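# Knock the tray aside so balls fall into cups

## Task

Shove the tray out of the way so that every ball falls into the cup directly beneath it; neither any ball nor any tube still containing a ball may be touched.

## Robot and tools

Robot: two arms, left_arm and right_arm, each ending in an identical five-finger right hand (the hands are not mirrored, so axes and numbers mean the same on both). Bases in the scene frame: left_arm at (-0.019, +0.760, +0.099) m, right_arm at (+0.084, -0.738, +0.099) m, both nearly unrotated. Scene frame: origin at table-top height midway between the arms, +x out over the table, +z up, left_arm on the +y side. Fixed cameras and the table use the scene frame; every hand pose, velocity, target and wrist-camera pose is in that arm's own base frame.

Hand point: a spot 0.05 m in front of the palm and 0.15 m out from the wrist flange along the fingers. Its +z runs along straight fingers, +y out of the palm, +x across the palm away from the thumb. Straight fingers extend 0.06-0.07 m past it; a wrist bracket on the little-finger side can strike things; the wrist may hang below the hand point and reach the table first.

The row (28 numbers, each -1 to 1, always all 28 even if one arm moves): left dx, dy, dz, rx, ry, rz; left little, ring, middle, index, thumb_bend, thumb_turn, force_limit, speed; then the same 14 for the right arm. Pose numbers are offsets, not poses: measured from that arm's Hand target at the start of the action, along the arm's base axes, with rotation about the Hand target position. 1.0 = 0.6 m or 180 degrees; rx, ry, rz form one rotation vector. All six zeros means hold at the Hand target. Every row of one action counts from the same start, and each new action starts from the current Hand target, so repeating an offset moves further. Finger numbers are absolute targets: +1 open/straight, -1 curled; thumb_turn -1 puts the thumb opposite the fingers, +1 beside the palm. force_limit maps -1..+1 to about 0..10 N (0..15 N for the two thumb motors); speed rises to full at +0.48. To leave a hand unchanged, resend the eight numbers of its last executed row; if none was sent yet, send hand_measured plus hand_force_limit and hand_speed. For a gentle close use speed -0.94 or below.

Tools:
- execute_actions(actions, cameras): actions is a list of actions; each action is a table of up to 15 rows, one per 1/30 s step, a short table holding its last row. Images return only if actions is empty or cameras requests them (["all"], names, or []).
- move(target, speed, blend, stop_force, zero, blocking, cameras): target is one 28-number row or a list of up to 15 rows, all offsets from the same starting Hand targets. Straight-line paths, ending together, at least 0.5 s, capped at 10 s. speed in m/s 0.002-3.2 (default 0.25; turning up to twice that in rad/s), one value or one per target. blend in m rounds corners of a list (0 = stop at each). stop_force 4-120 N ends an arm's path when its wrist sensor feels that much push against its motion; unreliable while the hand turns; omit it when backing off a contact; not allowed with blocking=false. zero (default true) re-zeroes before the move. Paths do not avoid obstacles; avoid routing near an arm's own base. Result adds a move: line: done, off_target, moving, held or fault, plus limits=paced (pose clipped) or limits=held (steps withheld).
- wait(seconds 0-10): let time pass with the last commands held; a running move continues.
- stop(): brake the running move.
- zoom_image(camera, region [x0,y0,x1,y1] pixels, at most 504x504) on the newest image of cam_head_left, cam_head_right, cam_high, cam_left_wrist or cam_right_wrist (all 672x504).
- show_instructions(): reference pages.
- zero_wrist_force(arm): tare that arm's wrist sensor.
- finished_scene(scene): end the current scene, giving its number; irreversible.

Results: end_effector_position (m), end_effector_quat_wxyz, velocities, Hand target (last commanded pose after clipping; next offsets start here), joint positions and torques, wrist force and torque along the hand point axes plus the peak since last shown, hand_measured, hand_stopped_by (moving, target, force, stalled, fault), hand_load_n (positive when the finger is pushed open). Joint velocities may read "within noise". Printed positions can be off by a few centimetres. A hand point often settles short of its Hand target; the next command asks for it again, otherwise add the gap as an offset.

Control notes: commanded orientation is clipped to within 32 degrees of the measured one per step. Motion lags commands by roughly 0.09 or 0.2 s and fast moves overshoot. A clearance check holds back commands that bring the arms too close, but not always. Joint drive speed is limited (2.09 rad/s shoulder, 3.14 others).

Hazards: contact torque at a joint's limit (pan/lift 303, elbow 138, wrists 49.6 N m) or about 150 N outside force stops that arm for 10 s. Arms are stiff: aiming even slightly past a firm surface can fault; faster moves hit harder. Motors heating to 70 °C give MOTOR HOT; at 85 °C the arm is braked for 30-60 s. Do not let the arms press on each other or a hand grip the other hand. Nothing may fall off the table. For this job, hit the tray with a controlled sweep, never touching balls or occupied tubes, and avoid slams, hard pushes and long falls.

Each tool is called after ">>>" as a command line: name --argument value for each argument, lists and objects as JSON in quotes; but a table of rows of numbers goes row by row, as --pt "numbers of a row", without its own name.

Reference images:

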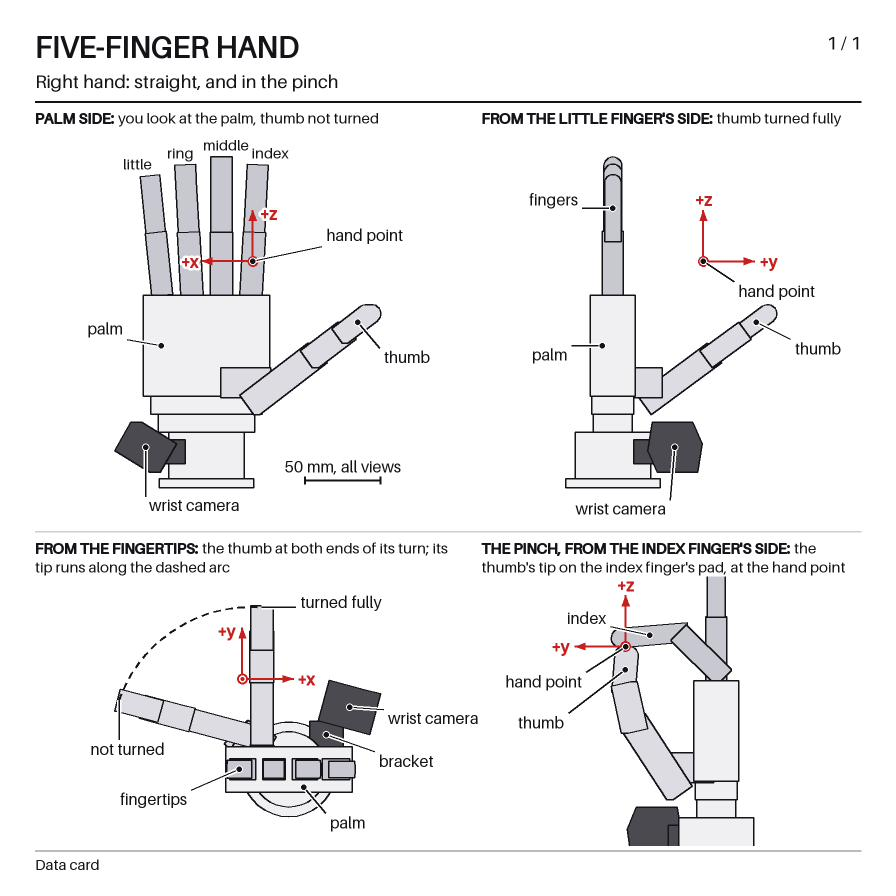

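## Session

>>> execute_actions --actions '[]'

>>> zoom_image --camera "cam_head_left" --region '[150, 180, 450, 400]'

Scene clock: 0.00 s.
left_arm: end_effector_position=(-0.1378, +0.5167, +0.6613) hand_measured=(+1.000, +1.000, +1.000, +1.000, +1.000, +1.000) hand_load_n=(+0.0, +0.0, +0.0, +0.0, +0.0, +0.0) hand_stopped_by=(target, target, target, target, target, target) hand_force_limit=0.00 hand_speed=-0.80 end_effector_quat_wxyz=(-0.064, +0.723, -0.684, -0.068) | right_arm: end_effector_position=(+0.0282, -0.5427, +0.5704) hand_measured=(+1.000, +1.000, +1.000, +1.000, +1.000, +1.000) hand_load_n=(+0.0, -0.5, +0.0, +0.0, +0.0, +0.0) hand_stopped_by=(target, target, target, target, target, target) hand_force_limit=0.00 hand_speed=-0.80 end_effector_quat_wxyz=(-0.033, +0.761, +0.647, -0.032)
Joint positions: left_arm=[1.334 -1.61 1.35 1.651 1.517 -1.857] | right_arm=[-1.926 -1.531 1.44 1.637 1.66 -1.765]
Joint velocities: within noise
Joint torques (N m): no reading
Wrist force (N): no reading
Wrist torque (N m): no reading
Wrist force, peak (N): no reading
Hand target: left_arm -0.1378, +0.5167, +0.6613; -0.064, +0.723, -0.684, -0.068 | right_arm +0.0282, -0.5427, +0.5704; -0.033, +0.761, +0.647, -0.032

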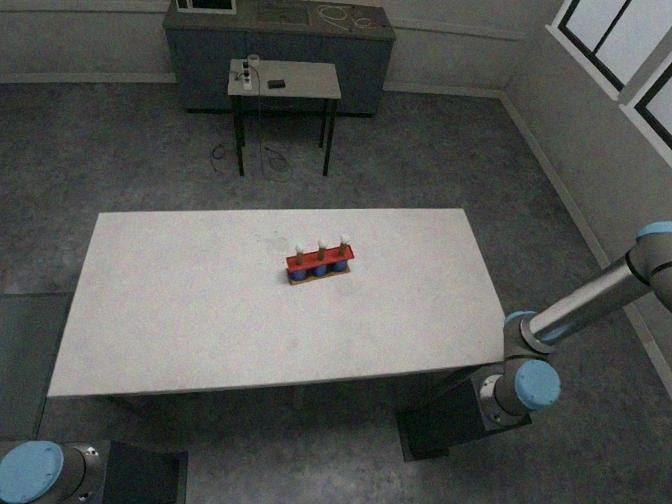

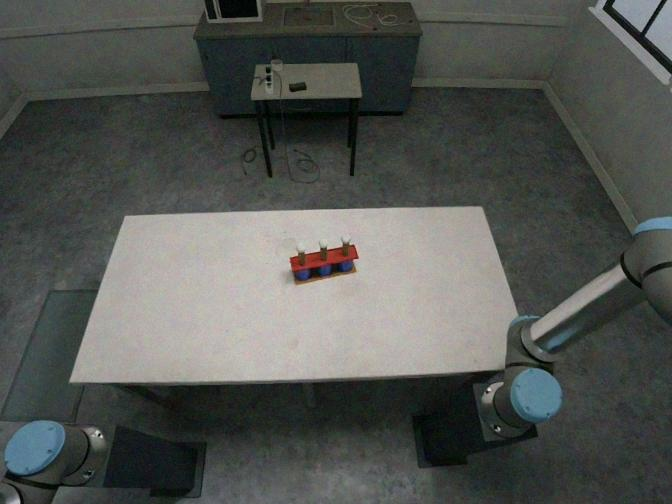

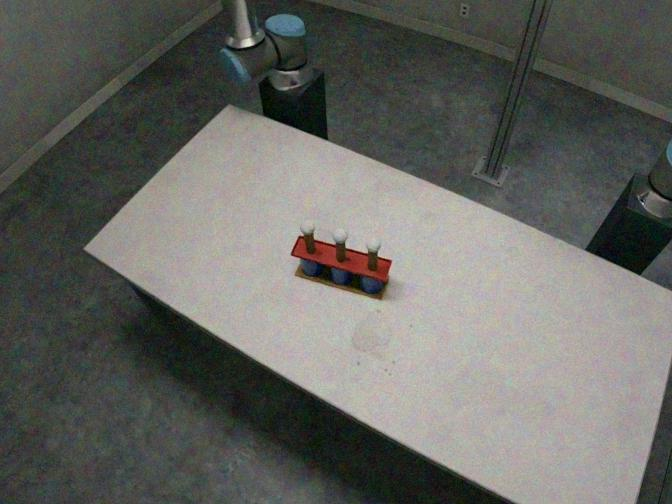

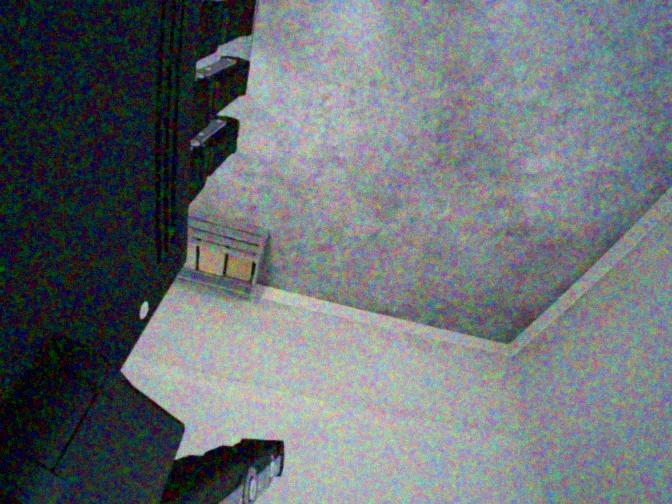

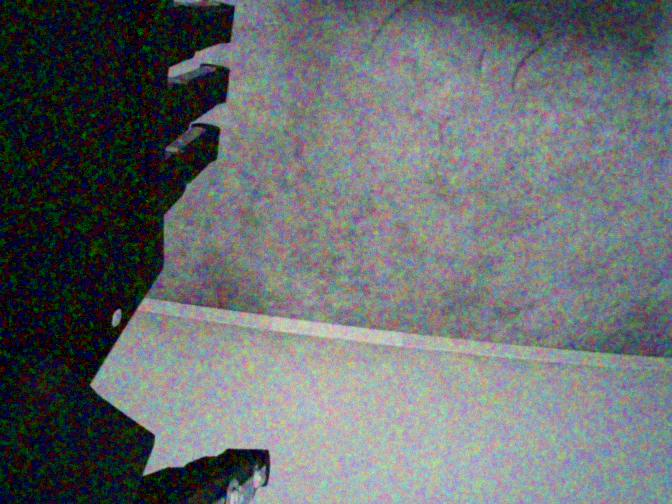

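Scaled by 1.680 from the camera's 672x504 image, which has a finer 960x720 frame.

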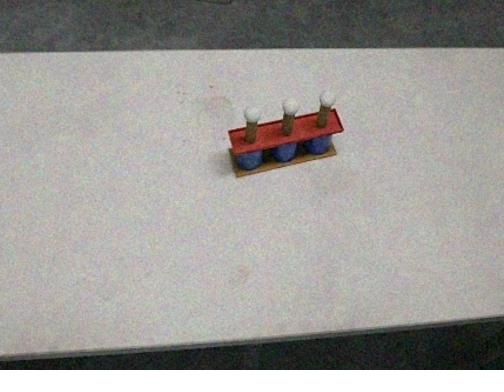

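>>> zoom_image --camera "cam_head_left" --region '[280, 230, 360, 290]'

>>> zoom_image --camera "cam_head_right" --region '[285, 230, 365, 290]'

>>> zoom_image --camera "cam_high" --region '[285, 210, 405, 310]'

Scaled by 6.300 from the camera's 672x504 image, which has a finer 960x720 frame.

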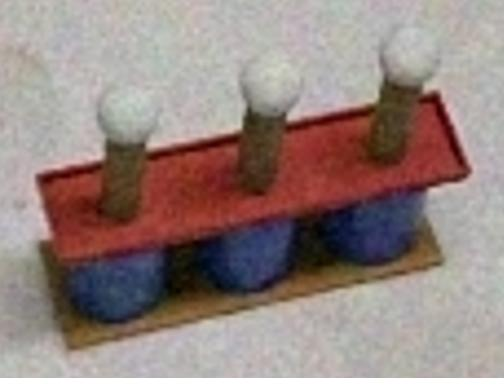

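Scaled by 6.300 from the camera's 672x504 image, which has a finer 960x720 frame.

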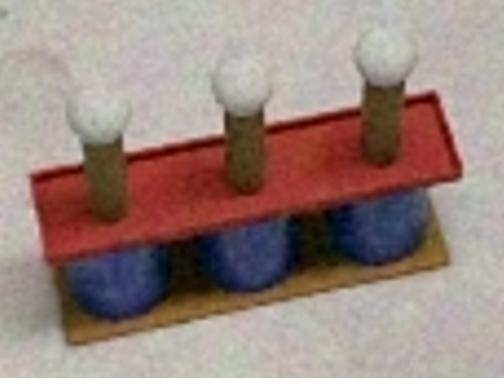

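Scaled by 4.200 from the camera's 672x504 image, which has a finer 960x720 frame.

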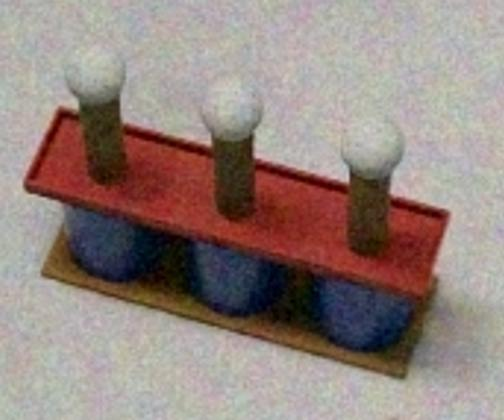

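>>> move --target '[0,0,0,0,0,0, 1,1,1,1,1,1,0,-0.8, 0.703,0.238,-0.033,0,0,0.3333, 1,1,1,1,1,1,0,-0.8]' --speed 0.5

>>> move --target '[0,0,0,0,0,0, 1,1,1,1,1,1,0,-0.8, 0.283,0.75,-0.083,0,0,0.3611, 1,1,1,1,1,1,0,-0.8]' --speed 0.5

>>> move --target '[0,0,0,0,0,0, 1,1,1,1,1,1,0,-0.8, -0.2,0.617,-0.167,0,0,0.3989, 1,1,1,1,1,1,0,-0.8]' --speed 0.5 --cameras '["all"]'

Scene clock: 82.33 s.
left_arm: end_effector_position=(-0.1378, +0.5167, +0.6613) hand_measured=(+1.000, +1.000, +1.000, +1.000, +1.000, +1.000) hand_load_n=(+0.0, +0.0, +0.0, +0.0, +0.0, +0.0) hand_stopped_by=(target, target, target, target, target, target) hand_force_limit=0.00 hand_speed=-0.80 end_effector_quat_wxyz=(-0.064, +0.723, -0.684, -0.068) | right_arm: end_effector_position=(+0.4499, -0.3999, +0.5506) hand_measured=(+1.000, +1.000, +1.000, +1.000, +1.000, +1.000) hand_load_n=(+0.0, +0.0, +0.0, +0.0, +0.0, +0.0) hand_stopped_by=(target, target, target, target, target, target) hand_force_limit=0.00 hand_speed=-0.80 end_effector_quat_wxyz=(-0.012, +0.336, +0.941, -0.044)
Joint positions: left_arm=[1.334 -1.61 1.35 1.651 1.517 -1.857] | right_arm=[-1.1 -1.416 1.344 1.599 1.652 -1.987]
Joint torques (N m): left_arm=[-0.28 -33.48 -36.4 3.6 -0.28 -0.16] | right_arm=[12.25 -41.68 -33.67 3.71 3.33 2.35]
Wrist force (N): left_arm=[0.2 0.3 -0.1] | right_arm=[-0.3 -0.3 -0.4]
Wrist torque (N m): left_arm=[0.04 -0.02 0.01] | right_arm=[0.03 0.01 -0.12]
Wrist force, peak (N): left_arm=[0.0 0.1 0.5] | right_arm=[-2.1 2.0 -0.2]
Hand target: left_arm -0.1378, +0.5167, +0.6613; -0.064, +0.723, -0.684, -0.068 | right_arm +0.4500, -0.3999, +0.5506; -0.012, +0.336, +0.941, -0.044
Off the commanded pose: left_arm 0.000 m, 0 deg | right_arm 0.000 m, 0 deg.
move: done

Scene clock: 84.07 s.
left_arm: end_effector_position=(-0.1378, +0.5167, +0.6613) hand_measured=(+1.000, +1.000, +1.000, +1.000, +1.000, +1.000) hand_load_n=(+0.0, +0.0, +0.0, +0.0, +0.0, +0.0) hand_stopped_by=(target, target, target, target, target, target) hand_force_limit=0.00 hand_speed=-0.80 end_effector_quat_wxyz=(-0.064, +0.723, -0.684, -0.068) | right_arm: end_effector_position=(+0.6198, +0.0500, +0.5008) hand_measured=(+1.000, +1.000, +1.000, +1.000, +1.000, +1.000) hand_load_n=(+0.0, +0.0, +0.0, +0.0, +0.0, +0.0) hand_stopped_by=(target, target, target, target, target, target) hand_force_limit=0.00 hand_speed=-0.80 end_effector_quat_wxyz=(+0.014, -0.222, +0.974, -0.044)
Joint positions: left_arm=[1.334 -1.61 1.35 1.651 1.517 -1.857] | right_arm=[-0.285 -1.36 1.359 1.505 1.634 -2.307]
Joint torques (N m): left_arm=[0.14 -35.04 -36.96 3.41 -0.29 -0.02] | right_arm=[13.75 -51.3 -31.05 6.37 1.81 2.28]
Wrist force (N): left_arm=[-0.3 0.1 0.1] | right_arm=[0.1 -0.1 0.1]
Wrist torque (N m): left_arm=[0.01 0.05 -0.02] | right_arm=[-0.03 0.02 -0.05]
Wrist force, peak (N): left_arm=[0.2 0.4 0.2] | right_arm=[-1.0 -2.7 -0.1]
Hand target: left_arm -0.1378, +0.5167, +0.6613; -0.064, +0.723, -0.684, -0.068 | right_arm +0.6198, +0.0501, +0.5008; +0.014, -0.222, +0.974, -0.044
Off the commanded pose: left_arm 0.000 m, 0 deg | right_arm 0.000 m, 0 deg.
move: done

Scene clock: 85.87 s.
left_arm: end_effector_position=(-0.1378, +0.5167, +0.6613) hand_measured=(+1.000, +1.000, +1.000, +1.000, +1.000, +1.000) hand_load_n=(+0.0, +0.0, +0.0, +0.0, +0.0, +0.0) hand_stopped_by=(target, target, target, target, target, target) hand_force_limit=0.00 hand_speed=-0.80 end_effector_quat_wxyz=(-0.064, +0.723, -0.684, -0.068) | right_arm: end_effector_position=(+0.4999, +0.4203, +0.4007) hand_measured=(+1.000, +1.000, +1.000, +1.000, +1.000, +1.000) hand_load_n=(+0.0, +0.0, +0.0, +0.0, +0.0, +0.0) hand_stopped_by=(target, target, target, target, target, target) hand_force_limit=0.00 hand_speed=-0.80 end_effector_quat_wxyz=(-0.037, +0.751, -0.659, +0.028)
Joint positions: left_arm=[1.334 -1.61 1.35 1.651 1.517 -1.857] | right_arm=[0.365 -1.244 1.38 1.343 1.585 -2.908]
Joint torques (N m): left_arm=[-0.57 -33.73 -36.8 3.53 -0.44 -0.08] | right_arm=[8.14 -63.72 -25.24 6.95 1.13 -0.5]
Wrist force (N): left_arm=[0.2 0.0 0.3] | right_arm=[0.0 -0.7 0.0]
Wrist torque (N m): left_arm=[-0.02 -0.04 0.01] | right_arm=[-0.14 -0.04 -0.20]
Wrist force, peak (N): left_arm=[0.1 0.4 -0.2] | right_arm=[-2.5 -0.2 0.8]
Hand target: left_arm -0.1378, +0.5167, +0.6613; -0.064, +0.723, -0.684, -0.068 | right_arm +0.4998, +0.4203, +0.4006; -0.037, +0.751, -0.659, +0.028
Off the commanded pose: left_arm 0.000 m, 0 deg | right_arm 0.000 m, 0 deg.
move: done

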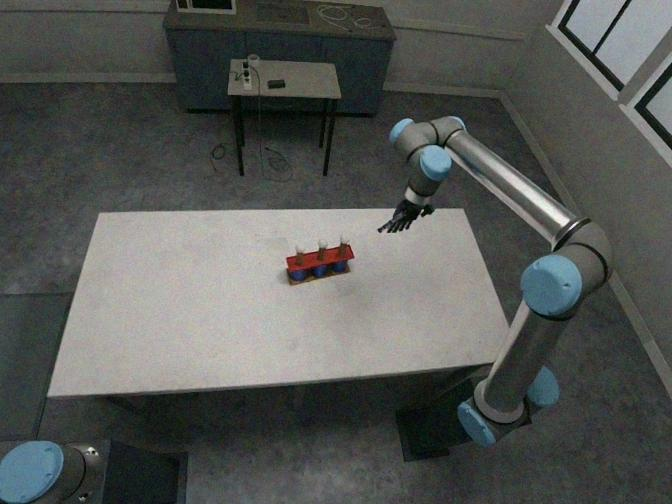

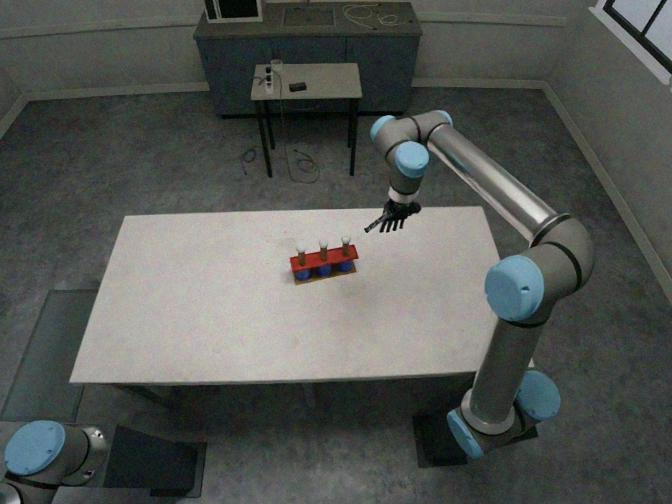

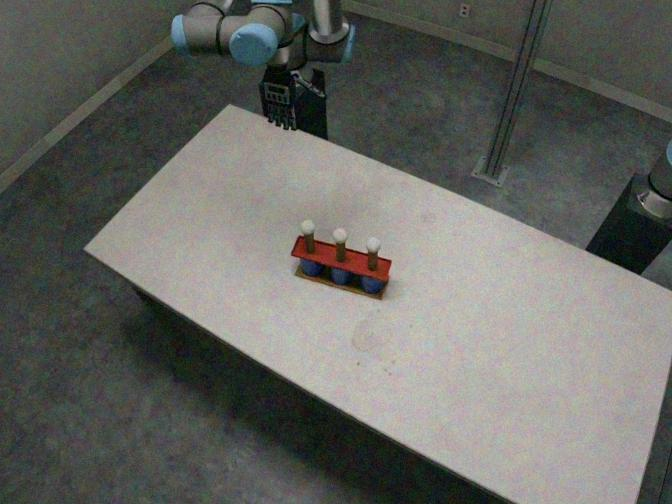

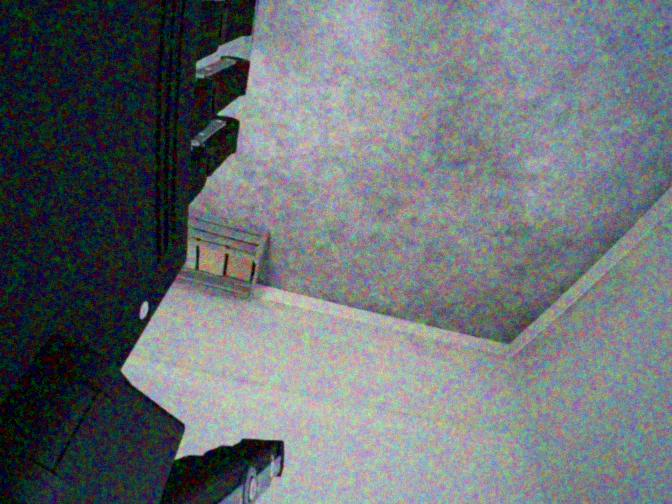

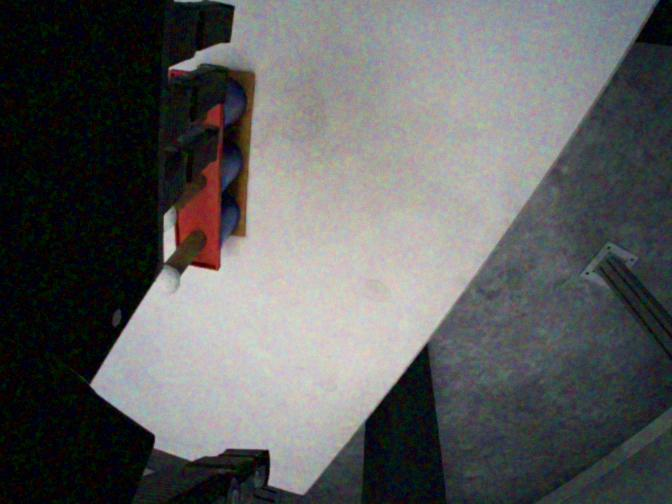

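>>> move --target '[0,0,0,0,0,0, 1,1,1,1,1,1,0,-0.8, -0.283,0.333,-0.417,0.0311,-0.2469,-0.0017, 1,-1,-1,1,1,1,0,-0.3]' --speed 0.35 --cameras '["all"]'

>>> zoom_image --camera "cam_high" --region '[270, 130, 430, 310]'

>>> zoom_image --camera "cam_head_left" --region '[270, 230, 400, 360]'

>>> zoom_image --camera "cam_head_right" --region '[270, 230, 400, 360]'

Scene clock: 101.07 s.
left_arm: end_effector_position=(-0.1378, +0.5167, +0.6613) hand_measured=(+1.000, +1.000, +1.000, +1.000, +1.000, +1.000) hand_load_n=(+0.0, +0.0, +0.0, +0.0, +0.5, +0.0) hand_stopped_by=(target, target, target, target, target, target) hand_force_limit=0.00 hand_speed=-0.80 end_effector_quat_wxyz=(-0.064, +0.723, -0.684, -0.068) | right_arm: end_effector_position=(+0.3300, +0.6201, +0.1504) hand_measured=(+1.000, -1.000, -1.000, +1.000, +1.000, +1.000) hand_load_n=(+0.0, +0.0, +0.0, +0.0, +0.0, +0.0) hand_stopped_by=(target, target, target, target, target, target) hand_force_limit=0.00 hand_speed=-0.30 end_effector_quat_wxyz=(-0.319, +0.681, -0.598, +0.278)
Joint positions: left_arm=[1.334 -1.61 1.35 1.651 1.517 -1.857] | right_arm=[0.982 -1.259 1.857 0.306 2.185 -2.507]
Joint torques (N m): left_arm=[-0.74 -34.41 -36.88 3.65 -0.26 -0.09] | right_arm=[15.6 -51.65 -33.77 -0.22 2.86 -0.07]
Wrist force (N): left_arm=[0.0 0.2 -0.2] | right_arm=[-0.3 1.7 -1.2]
Wrist torque (N m): left_arm=[0.05 0.01 0.01] | right_arm=[0.19 0.07 0.18]
Wrist force, peak (N): left_arm=[0.0 0.4 0.3] | right_arm=[-1.9 4.7 -1.3]
Hand target: left_arm -0.1378, +0.5167, +0.6613; -0.064, +0.723, -0.684, -0.068 | right_arm +0.3300, +0.6201, +0.1504; -0.319, +0.681, -0.598, +0.278
Off the commanded pose: left_arm 0.000 m, 0 deg | right_arm 0.000 m, 0 deg.
move: done

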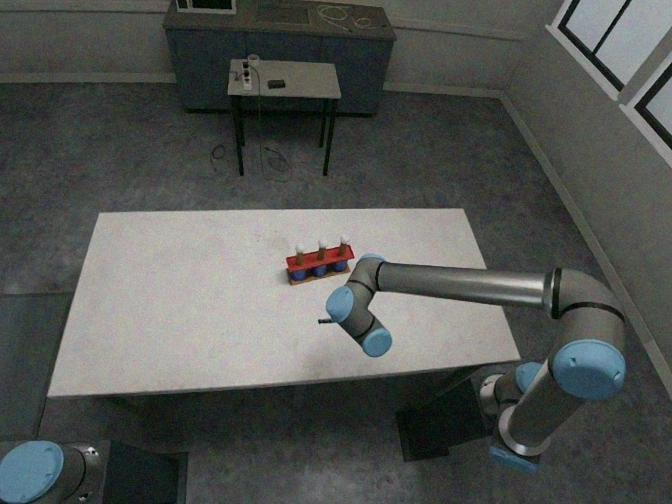

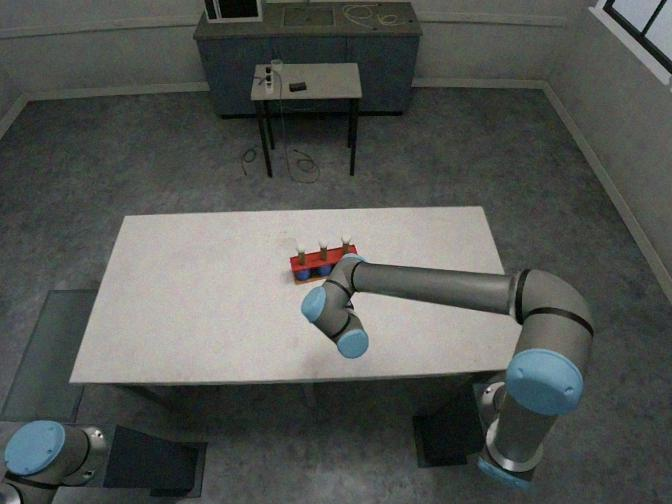

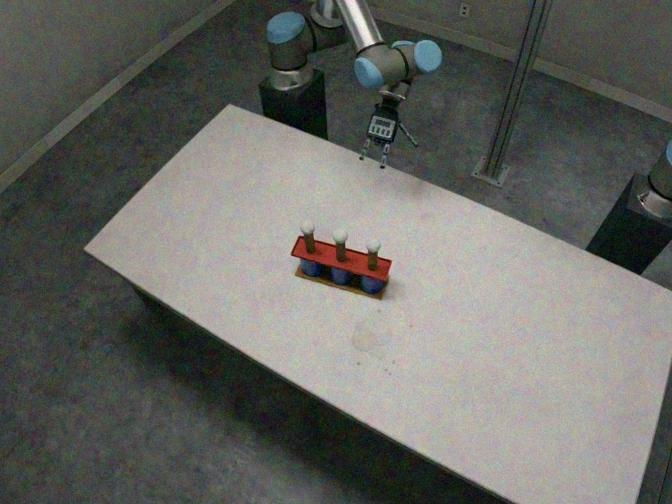

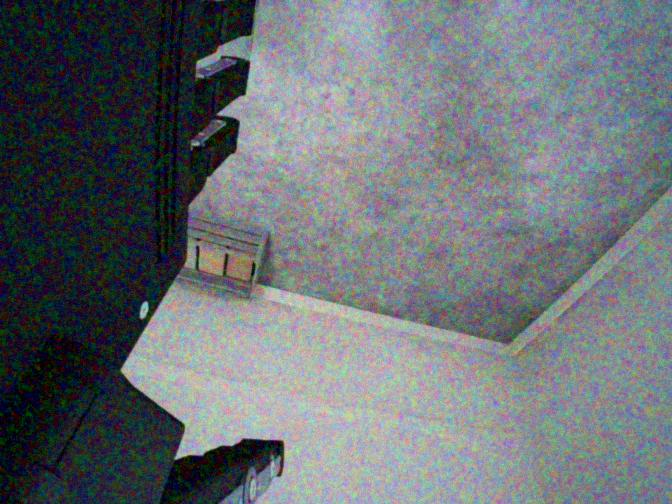

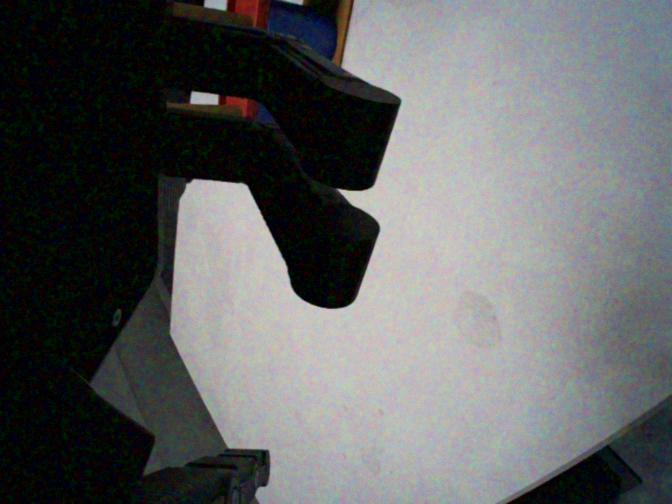

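Scaled by 2.800 from the camera's 672x504 image, which has a finer 960x720 frame.

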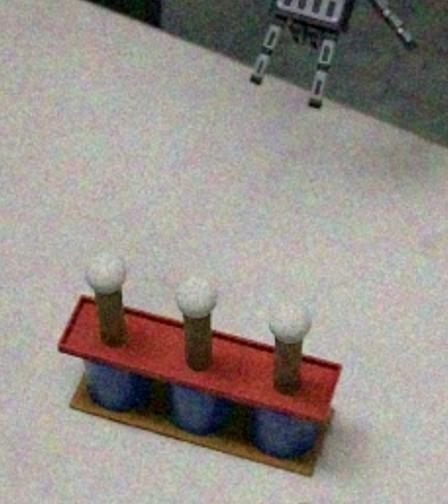

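Scaled by 3.877 from the camera's 672x504 image, which has a finer 960x720 frame.

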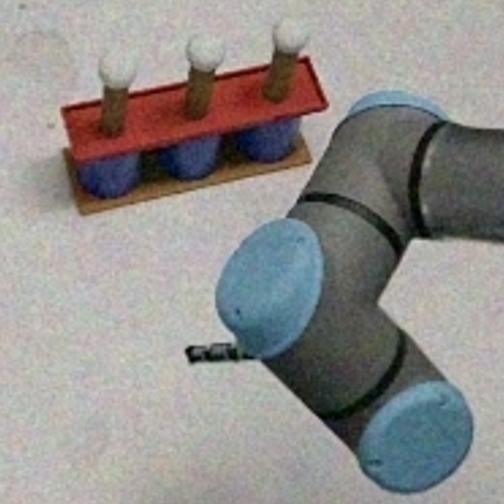

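Scaled by 3.877 from the camera's 672x504 image, which has a finer 960x720 frame.

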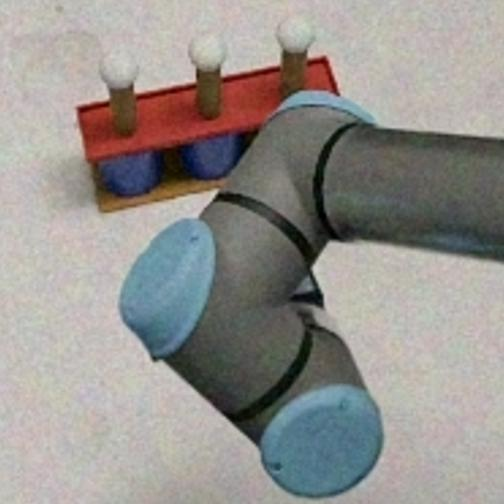

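>>> move --target '[0,0,0,0,0,0, 1,1,1,1,1,1,0,-0.8, 0.2222,0.0683,-0.2173,0,0,0, 1,-1,-1,1,1,1,0,-0.3]' --speed 0.2 --cameras '["all"]'

>>> zoom_image --camera "cam_high" --region '[285, 190, 415, 320]'

>>> zoom_image --camera "cam_head_left" --region '[270, 230, 400, 360]'

>>> zoom_image --camera "cam_right_wrist" --region '[130, 0, 380, 250]'

Scene clock: 155.63 s.
left_arm: end_effector_position=(-0.1378, +0.5167, +0.6613) hand_measured=(+1.000, +1.000, +1.000, +1.000, +1.000, +1.000) hand_load_n=(+0.0, +0.0, +0.0, +0.0, +0.0, +0.0) hand_stopped_by=(target, target, target, target, target, target) hand_force_limit=0.00 hand_speed=-0.80 end_effector_quat_wxyz=(-0.064, +0.723, -0.684, -0.068) | right_arm: end_effector_position=(+0.4633, +0.6611, +0.0201) hand_measured=(+1.000, -1.000, -1.000, +1.000, +1.000, +1.000) hand_load_n=(+0.0, +0.0, +0.0, +0.0, +0.0, +0.0) hand_stopped_by=(target, target, target, target, target, target) hand_force_limit=0.00 hand_speed=-0.30 end_effector_quat_wxyz=(-0.319, +0.681, -0.598, +0.278)
Joint positions: left_arm=[1.334 -1.61 1.35 1.651 1.517 -1.857] | right_arm=[0.85 -1.017 1.753 0.102 2.1 -2.627]
Joint torques (N m): left_arm=[0.11 -34.97 -36.75 3.82 -0.31 0.03] | right_arm=[4.3 -66.26 -19.03 2.47 4.37 2.98]
Wrist force (N): left_arm=[0.3 0.2 0.1] | right_arm=[-0.3 1.1 -0.4]
Wrist torque (N m): left_arm=[0.02 -0.04 0.02] | right_arm=[-0.02 0.10 0.10]
Wrist force, peak (N): left_arm=[-0.5 -0.1 -0.2] | right_arm=[0.0 1.5 -3.5]
Hand target: left_arm -0.1378, +0.5167, +0.6613; -0.064, +0.723, -0.684, -0.068 | right_arm +0.4633, +0.6611, +0.0200; -0.319, +0.681, -0.598, +0.278
Off the commanded pose: left_arm 0.000 m, 0 deg | right_arm 0.000 m, 0 deg.
move: done

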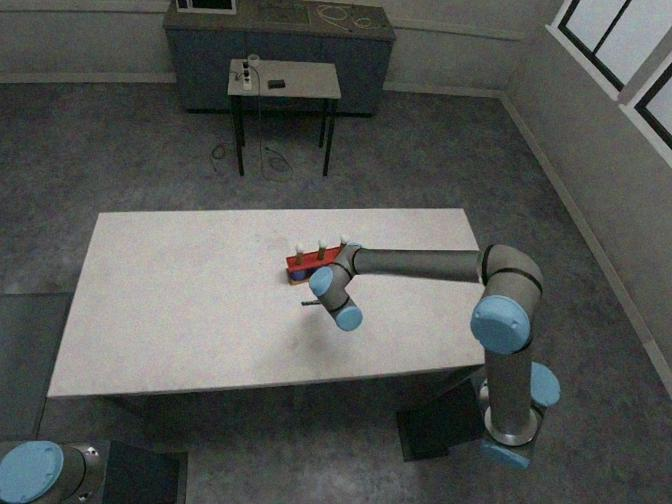

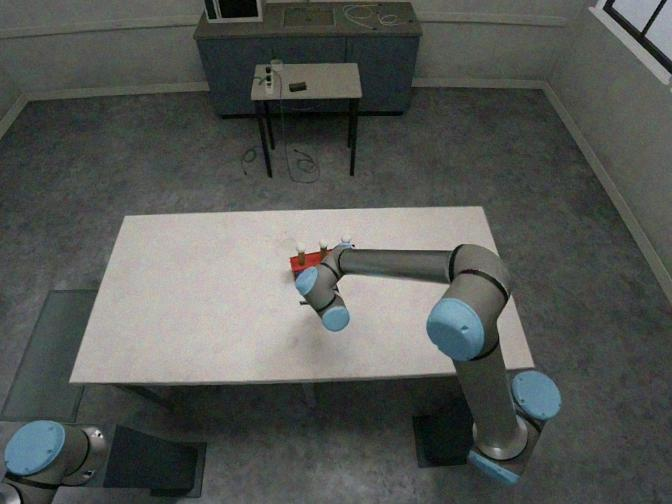

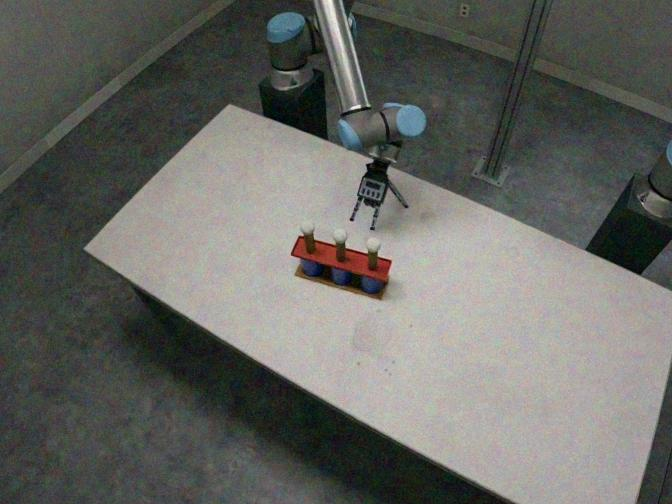

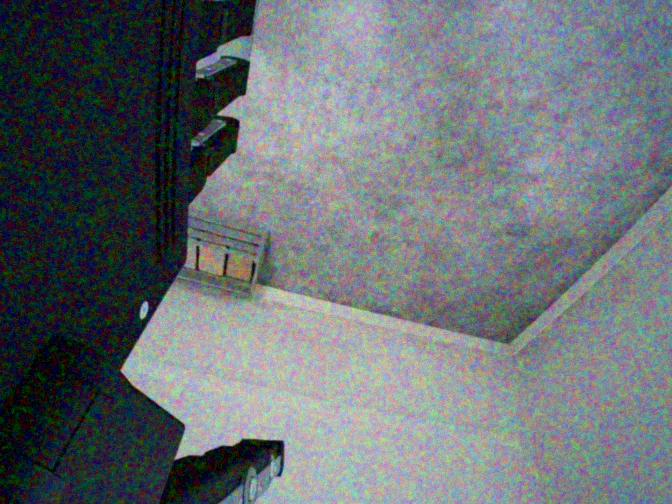

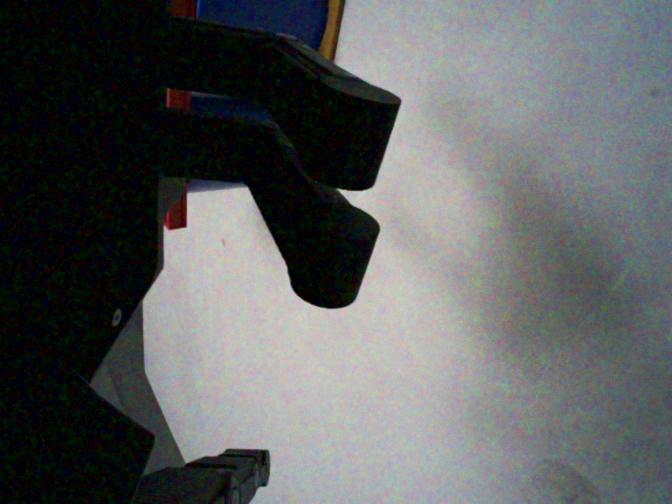

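Scaled by 3.877 from the camera's 672x504 image, which has a finer 960x720 frame.

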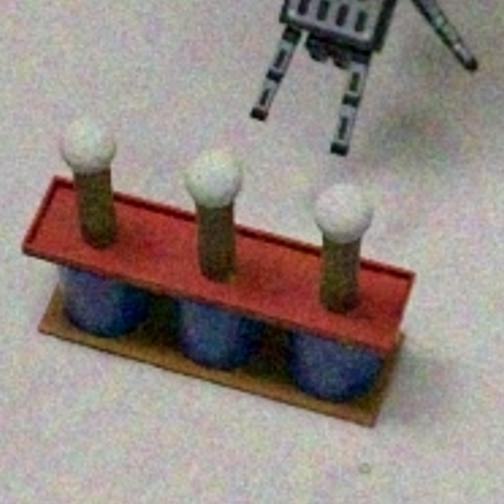

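Scaled by 3.877 from the camera's 672x504 image, which has a finer 960x720 frame.

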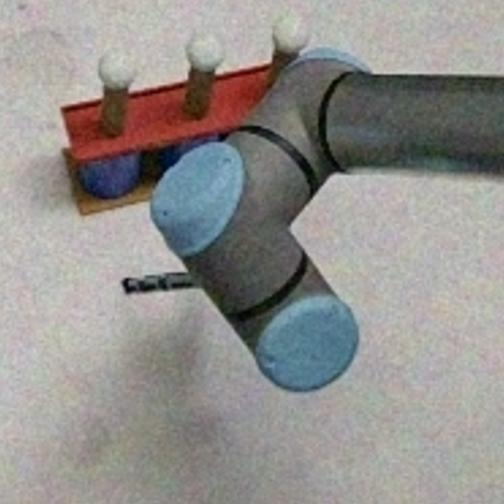

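Scaled by 2.016 from the camera's 672x504 image, which has a finer 960x720 frame.

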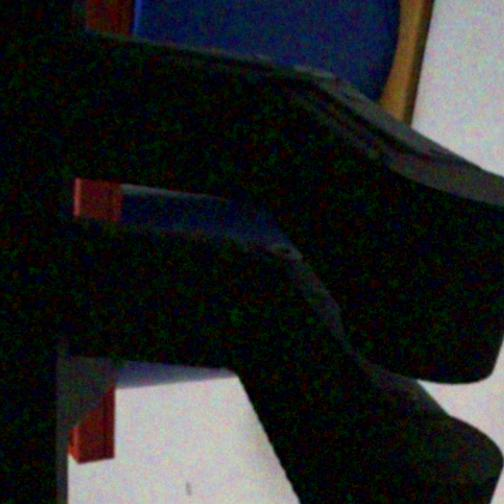

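>>> move --target '[0,0,0,0,0,0, 1,1,1,1,1,1,0,-0.8, 0.0887,-0.0357,-0.025,0,0,0, 1,0.5,0.5,1,1,1,0,-0.3]' --speed 0.1 --cameras '["all"]'

>>> zoom_image --camera "cam_high" --region '[285, 200, 405, 320]'

>>> zoom_image --camera "cam_high" --region '[325, 210, 385, 270]'

>>> zoom_image --camera "cam_right_wrist" --region '[125, 0, 325, 200]'

Scene clock: 179.90 s.
left_arm: end_effector_position=(-0.1378, +0.5167, +0.6613) hand_measured=(+1.000, +1.000, +1.000, +1.000, +1.000, +1.000) hand_load_n=(+0.0, +0.0, +0.0, +0.0, +0.0, +0.0) hand_stopped_by=(target, target, target, target, target, target) hand_force_limit=0.00 hand_speed=-0.80 end_effector_quat_wxyz=(-0.064, +0.723, -0.684, -0.068) | right_arm: end_effector_position=(+0.5166, +0.6397, +0.0050) hand_measured=(+1.000, +0.500, +0.500, +1.000, +1.000, +1.000) hand_load_n=(+0.0, +0.0, +0.0, -0.5, +0.0, +0.0) hand_stopped_by=(target, target, target, target, target, target) hand_force_limit=0.00 hand_speed=-0.30 end_effector_quat_wxyz=(-0.319, +0.680, -0.598, +0.278)
Joint positions: left_arm=[1.334 -1.61 1.35 1.651 1.517 -1.857] | right_arm=[0.77 -0.997 1.748 0.055 2.045 -2.694]
Joint torques (N m): left_arm=[1.05 -33.29 -36.21 3.79 -0.41 -0.3] | right_arm=[3.55 -88.9 -20.33 4.26 4.2 2.88]
Wrist force (N): left_arm=[-0.2 0.0 -0.3] | right_arm=[-0.6 1.3 -1.0]
Wrist torque (N m): left_arm=[0.02 0.04 -0.01] | right_arm=[0.09 0.19 0.01]
Wrist force, peak (N): left_arm=[-0.2 0.4 -0.2] | right_arm=[-1.0 2.2 -1.6]
Hand target: left_arm -0.1378, +0.5167, +0.6613; -0.064, +0.723, -0.684, -0.068 | right_arm +0.5165, +0.6396, +0.0050; -0.319, +0.681, -0.598, +0.278
Off the commanded pose: left_arm 0.000 m, 0 deg | right_arm 0.000 m, 0 deg.
move: done

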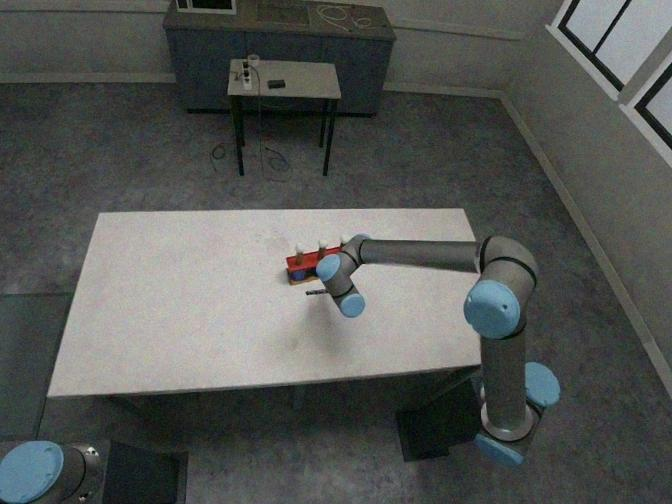

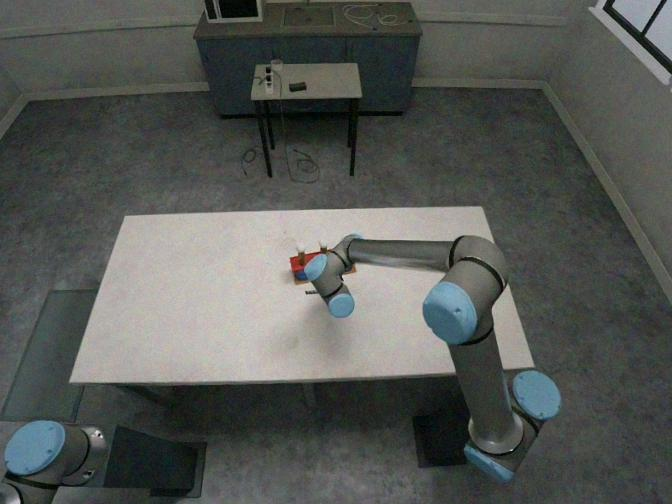

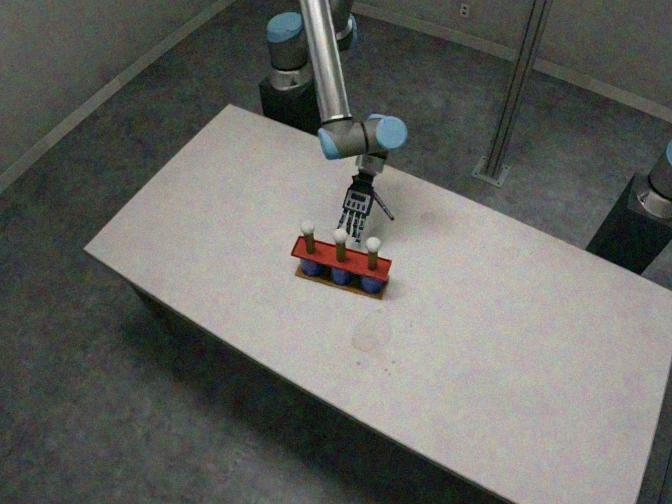

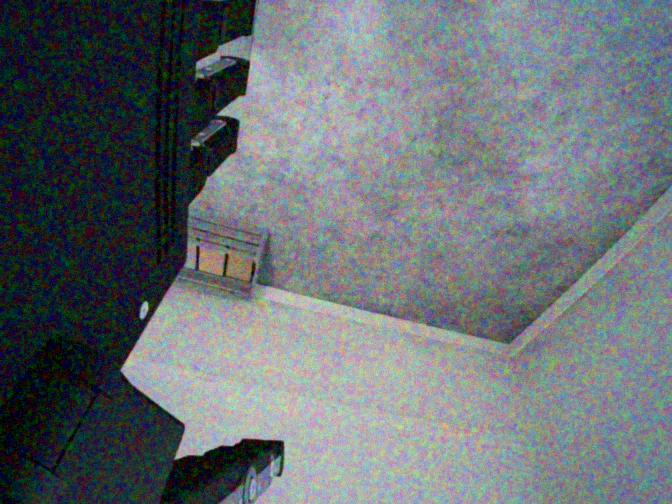

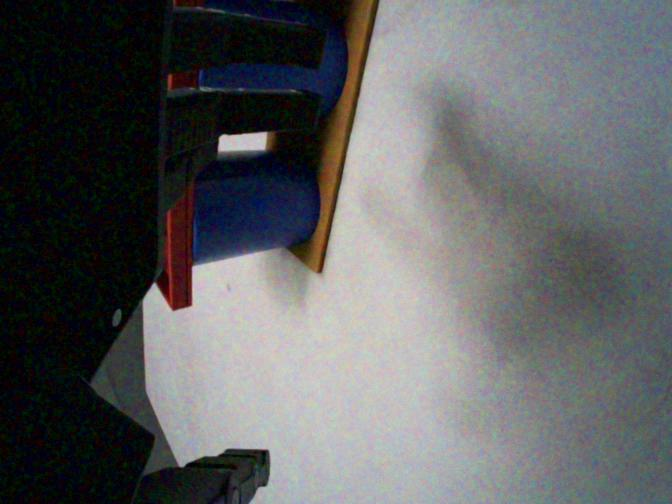

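Scaled by 4.200 from the camera's 672x504 image, which has a finer 960x720 frame.

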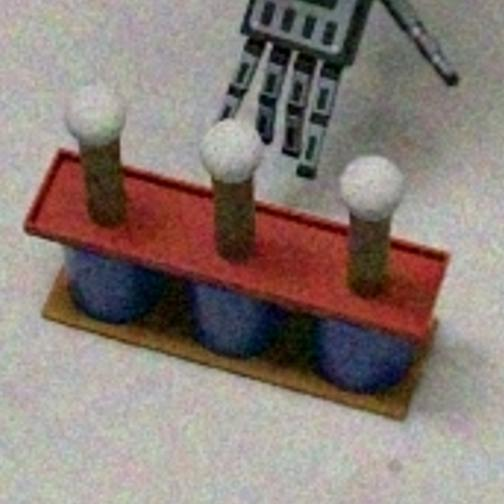

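Scaled by 8.400 from the camera's 672x504 image, which has a finer 960x720 frame.

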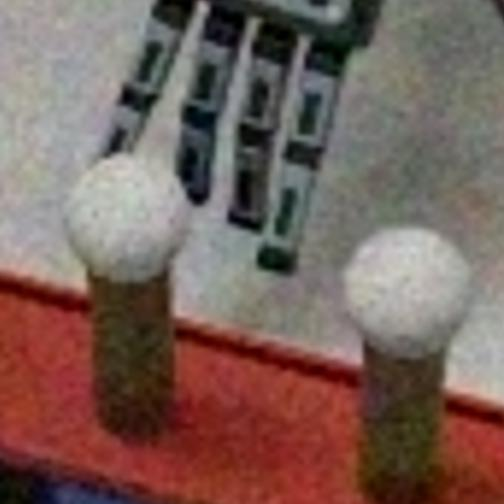

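Scaled by 2.520 from the camera's 672x504 image, which has a finer 960x720 frame.

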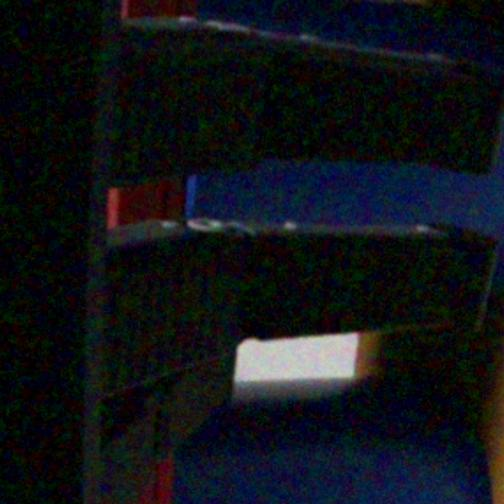

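>>> move --target '[0,0,0,0,0,0, 1,1,1,1,1,1,0,-0.8, 0.0314,0.004,-0.0183,0,0,0, 1,0.5,0.5,1,1,1,0,-0.3]' --speed 0.04 --cameras '["cam_high","cam_right_wrist"]'

>>> zoom_image --camera "cam_high" --region '[325, 210, 385, 270]'

>>> zoom_image --camera "cam_right_wrist" --region '[125, 0, 325, 200]'

>>> zoom_image --camera "cam_right_wrist" --region '[145, 120, 245, 220]'

Scene clock: 229.53 s.
left_arm: end_effector_position=(-0.1378, +0.5167, +0.6613) hand_measured=(+1.000, +1.000, +1.000, +1.000, +1.000, +1.000) hand_load_n=(+0.0, +0.0, +0.0, +0.0, +0.5, +0.0) hand_stopped_by=(target, target, target, target, target, target) hand_force_limit=0.00 hand_speed=-0.80 end_effector_quat_wxyz=(-0.064, +0.723, -0.684, -0.068) | right_arm: end_effector_position=(+0.5356, +0.6421, -0.0059) hand_measured=(+1.000, +0.500, +0.500, +1.000, +1.000, +1.000) hand_load_n=(+0.0, +0.0, +0.0, +0.0, +0.0, -0.5) hand_stopped_by=(target, target, target, target, target, target) hand_force_limit=0.00 hand_speed=-0.30 end_effector_quat_wxyz=(-0.319, +0.680, -0.598, +0.278)
Joint positions: left_arm=[1.334 -1.61 1.35 1.651 1.517 -1.857] | right_arm=[0.753 -0.971 1.725 0.045 2.033 -2.708]
Joint torques (N m): left_arm=[-0.78 -33.21 -36.73 3.4 -0.3 -0.24] | right_arm=[15.1 -86.85 -15.47 2.71 0.8 2.57]
Wrist force (N): left_arm=[0.0 0.2 -0.1] | right_arm=[-0.3 1.2 -0.8]
Wrist torque (N m): left_arm=[0.03 0.01 0.00] | right_arm=[0.07 0.13 0.18]
Wrist force, peak (N): left_arm=[0.3 -0.1 0.4] | right_arm=[-0.6 1.9 -1.7]
Hand target: left_arm -0.1378, +0.5167, +0.6613; -0.064, +0.723, -0.684, -0.068 | right_arm +0.5353, +0.6420, -0.0060; -0.319, +0.681, -0.598, +0.278
Off the commanded pose: left_arm 0.000 m, 0 deg | right_arm 0.000 m, 0 deg.
move: done
Images, in order (width x height): cam_high 672x504, cam_right_wrist 672x504.

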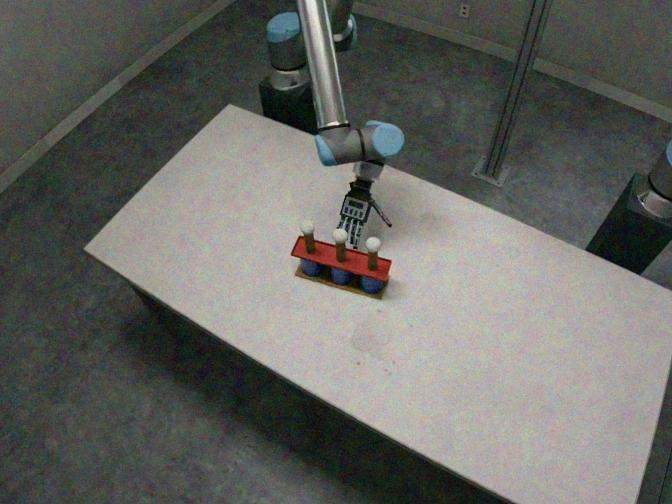

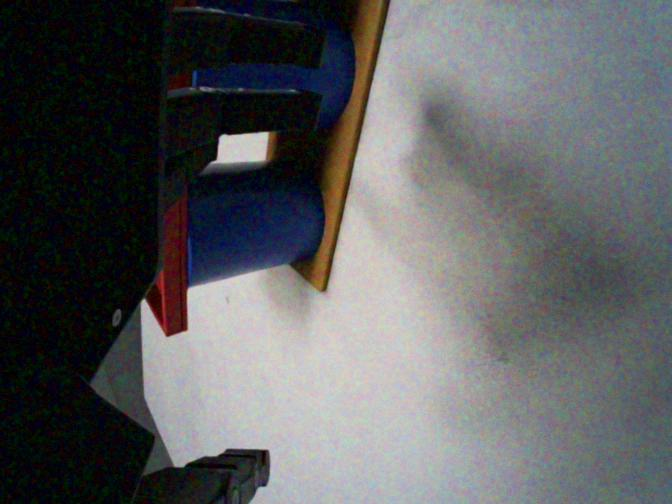

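Scaled by 8.400 from the camera's 672x504 image, which has a finer 960x720 frame.

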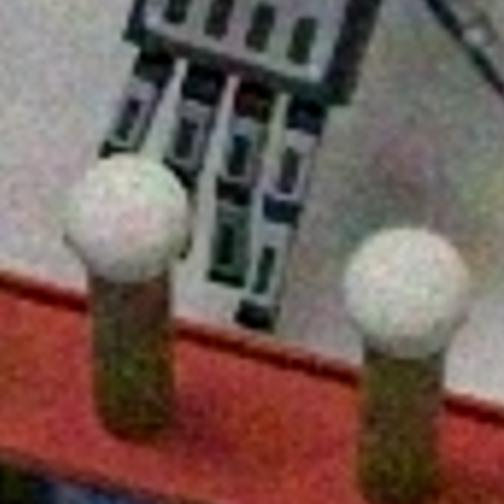

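Scaled by 2.520 from the camera's 672x504 image, which has a finer 960x720 frame.

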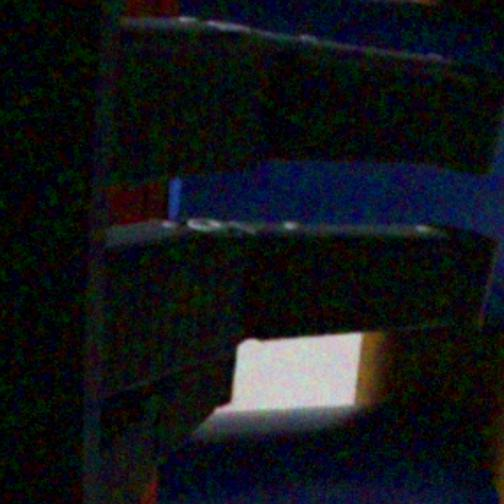

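Scaled by 5.040 from the camera's 672x504 image, which has a finer 960x720 frame.

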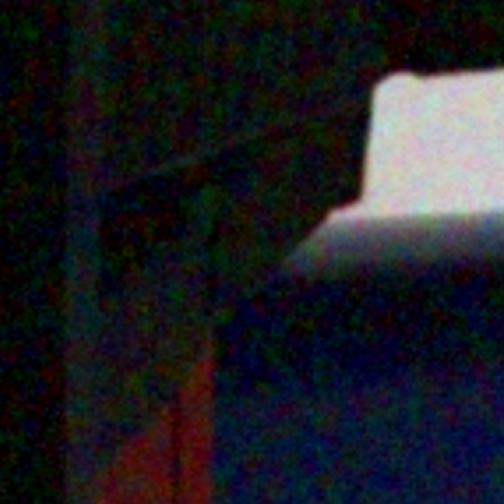

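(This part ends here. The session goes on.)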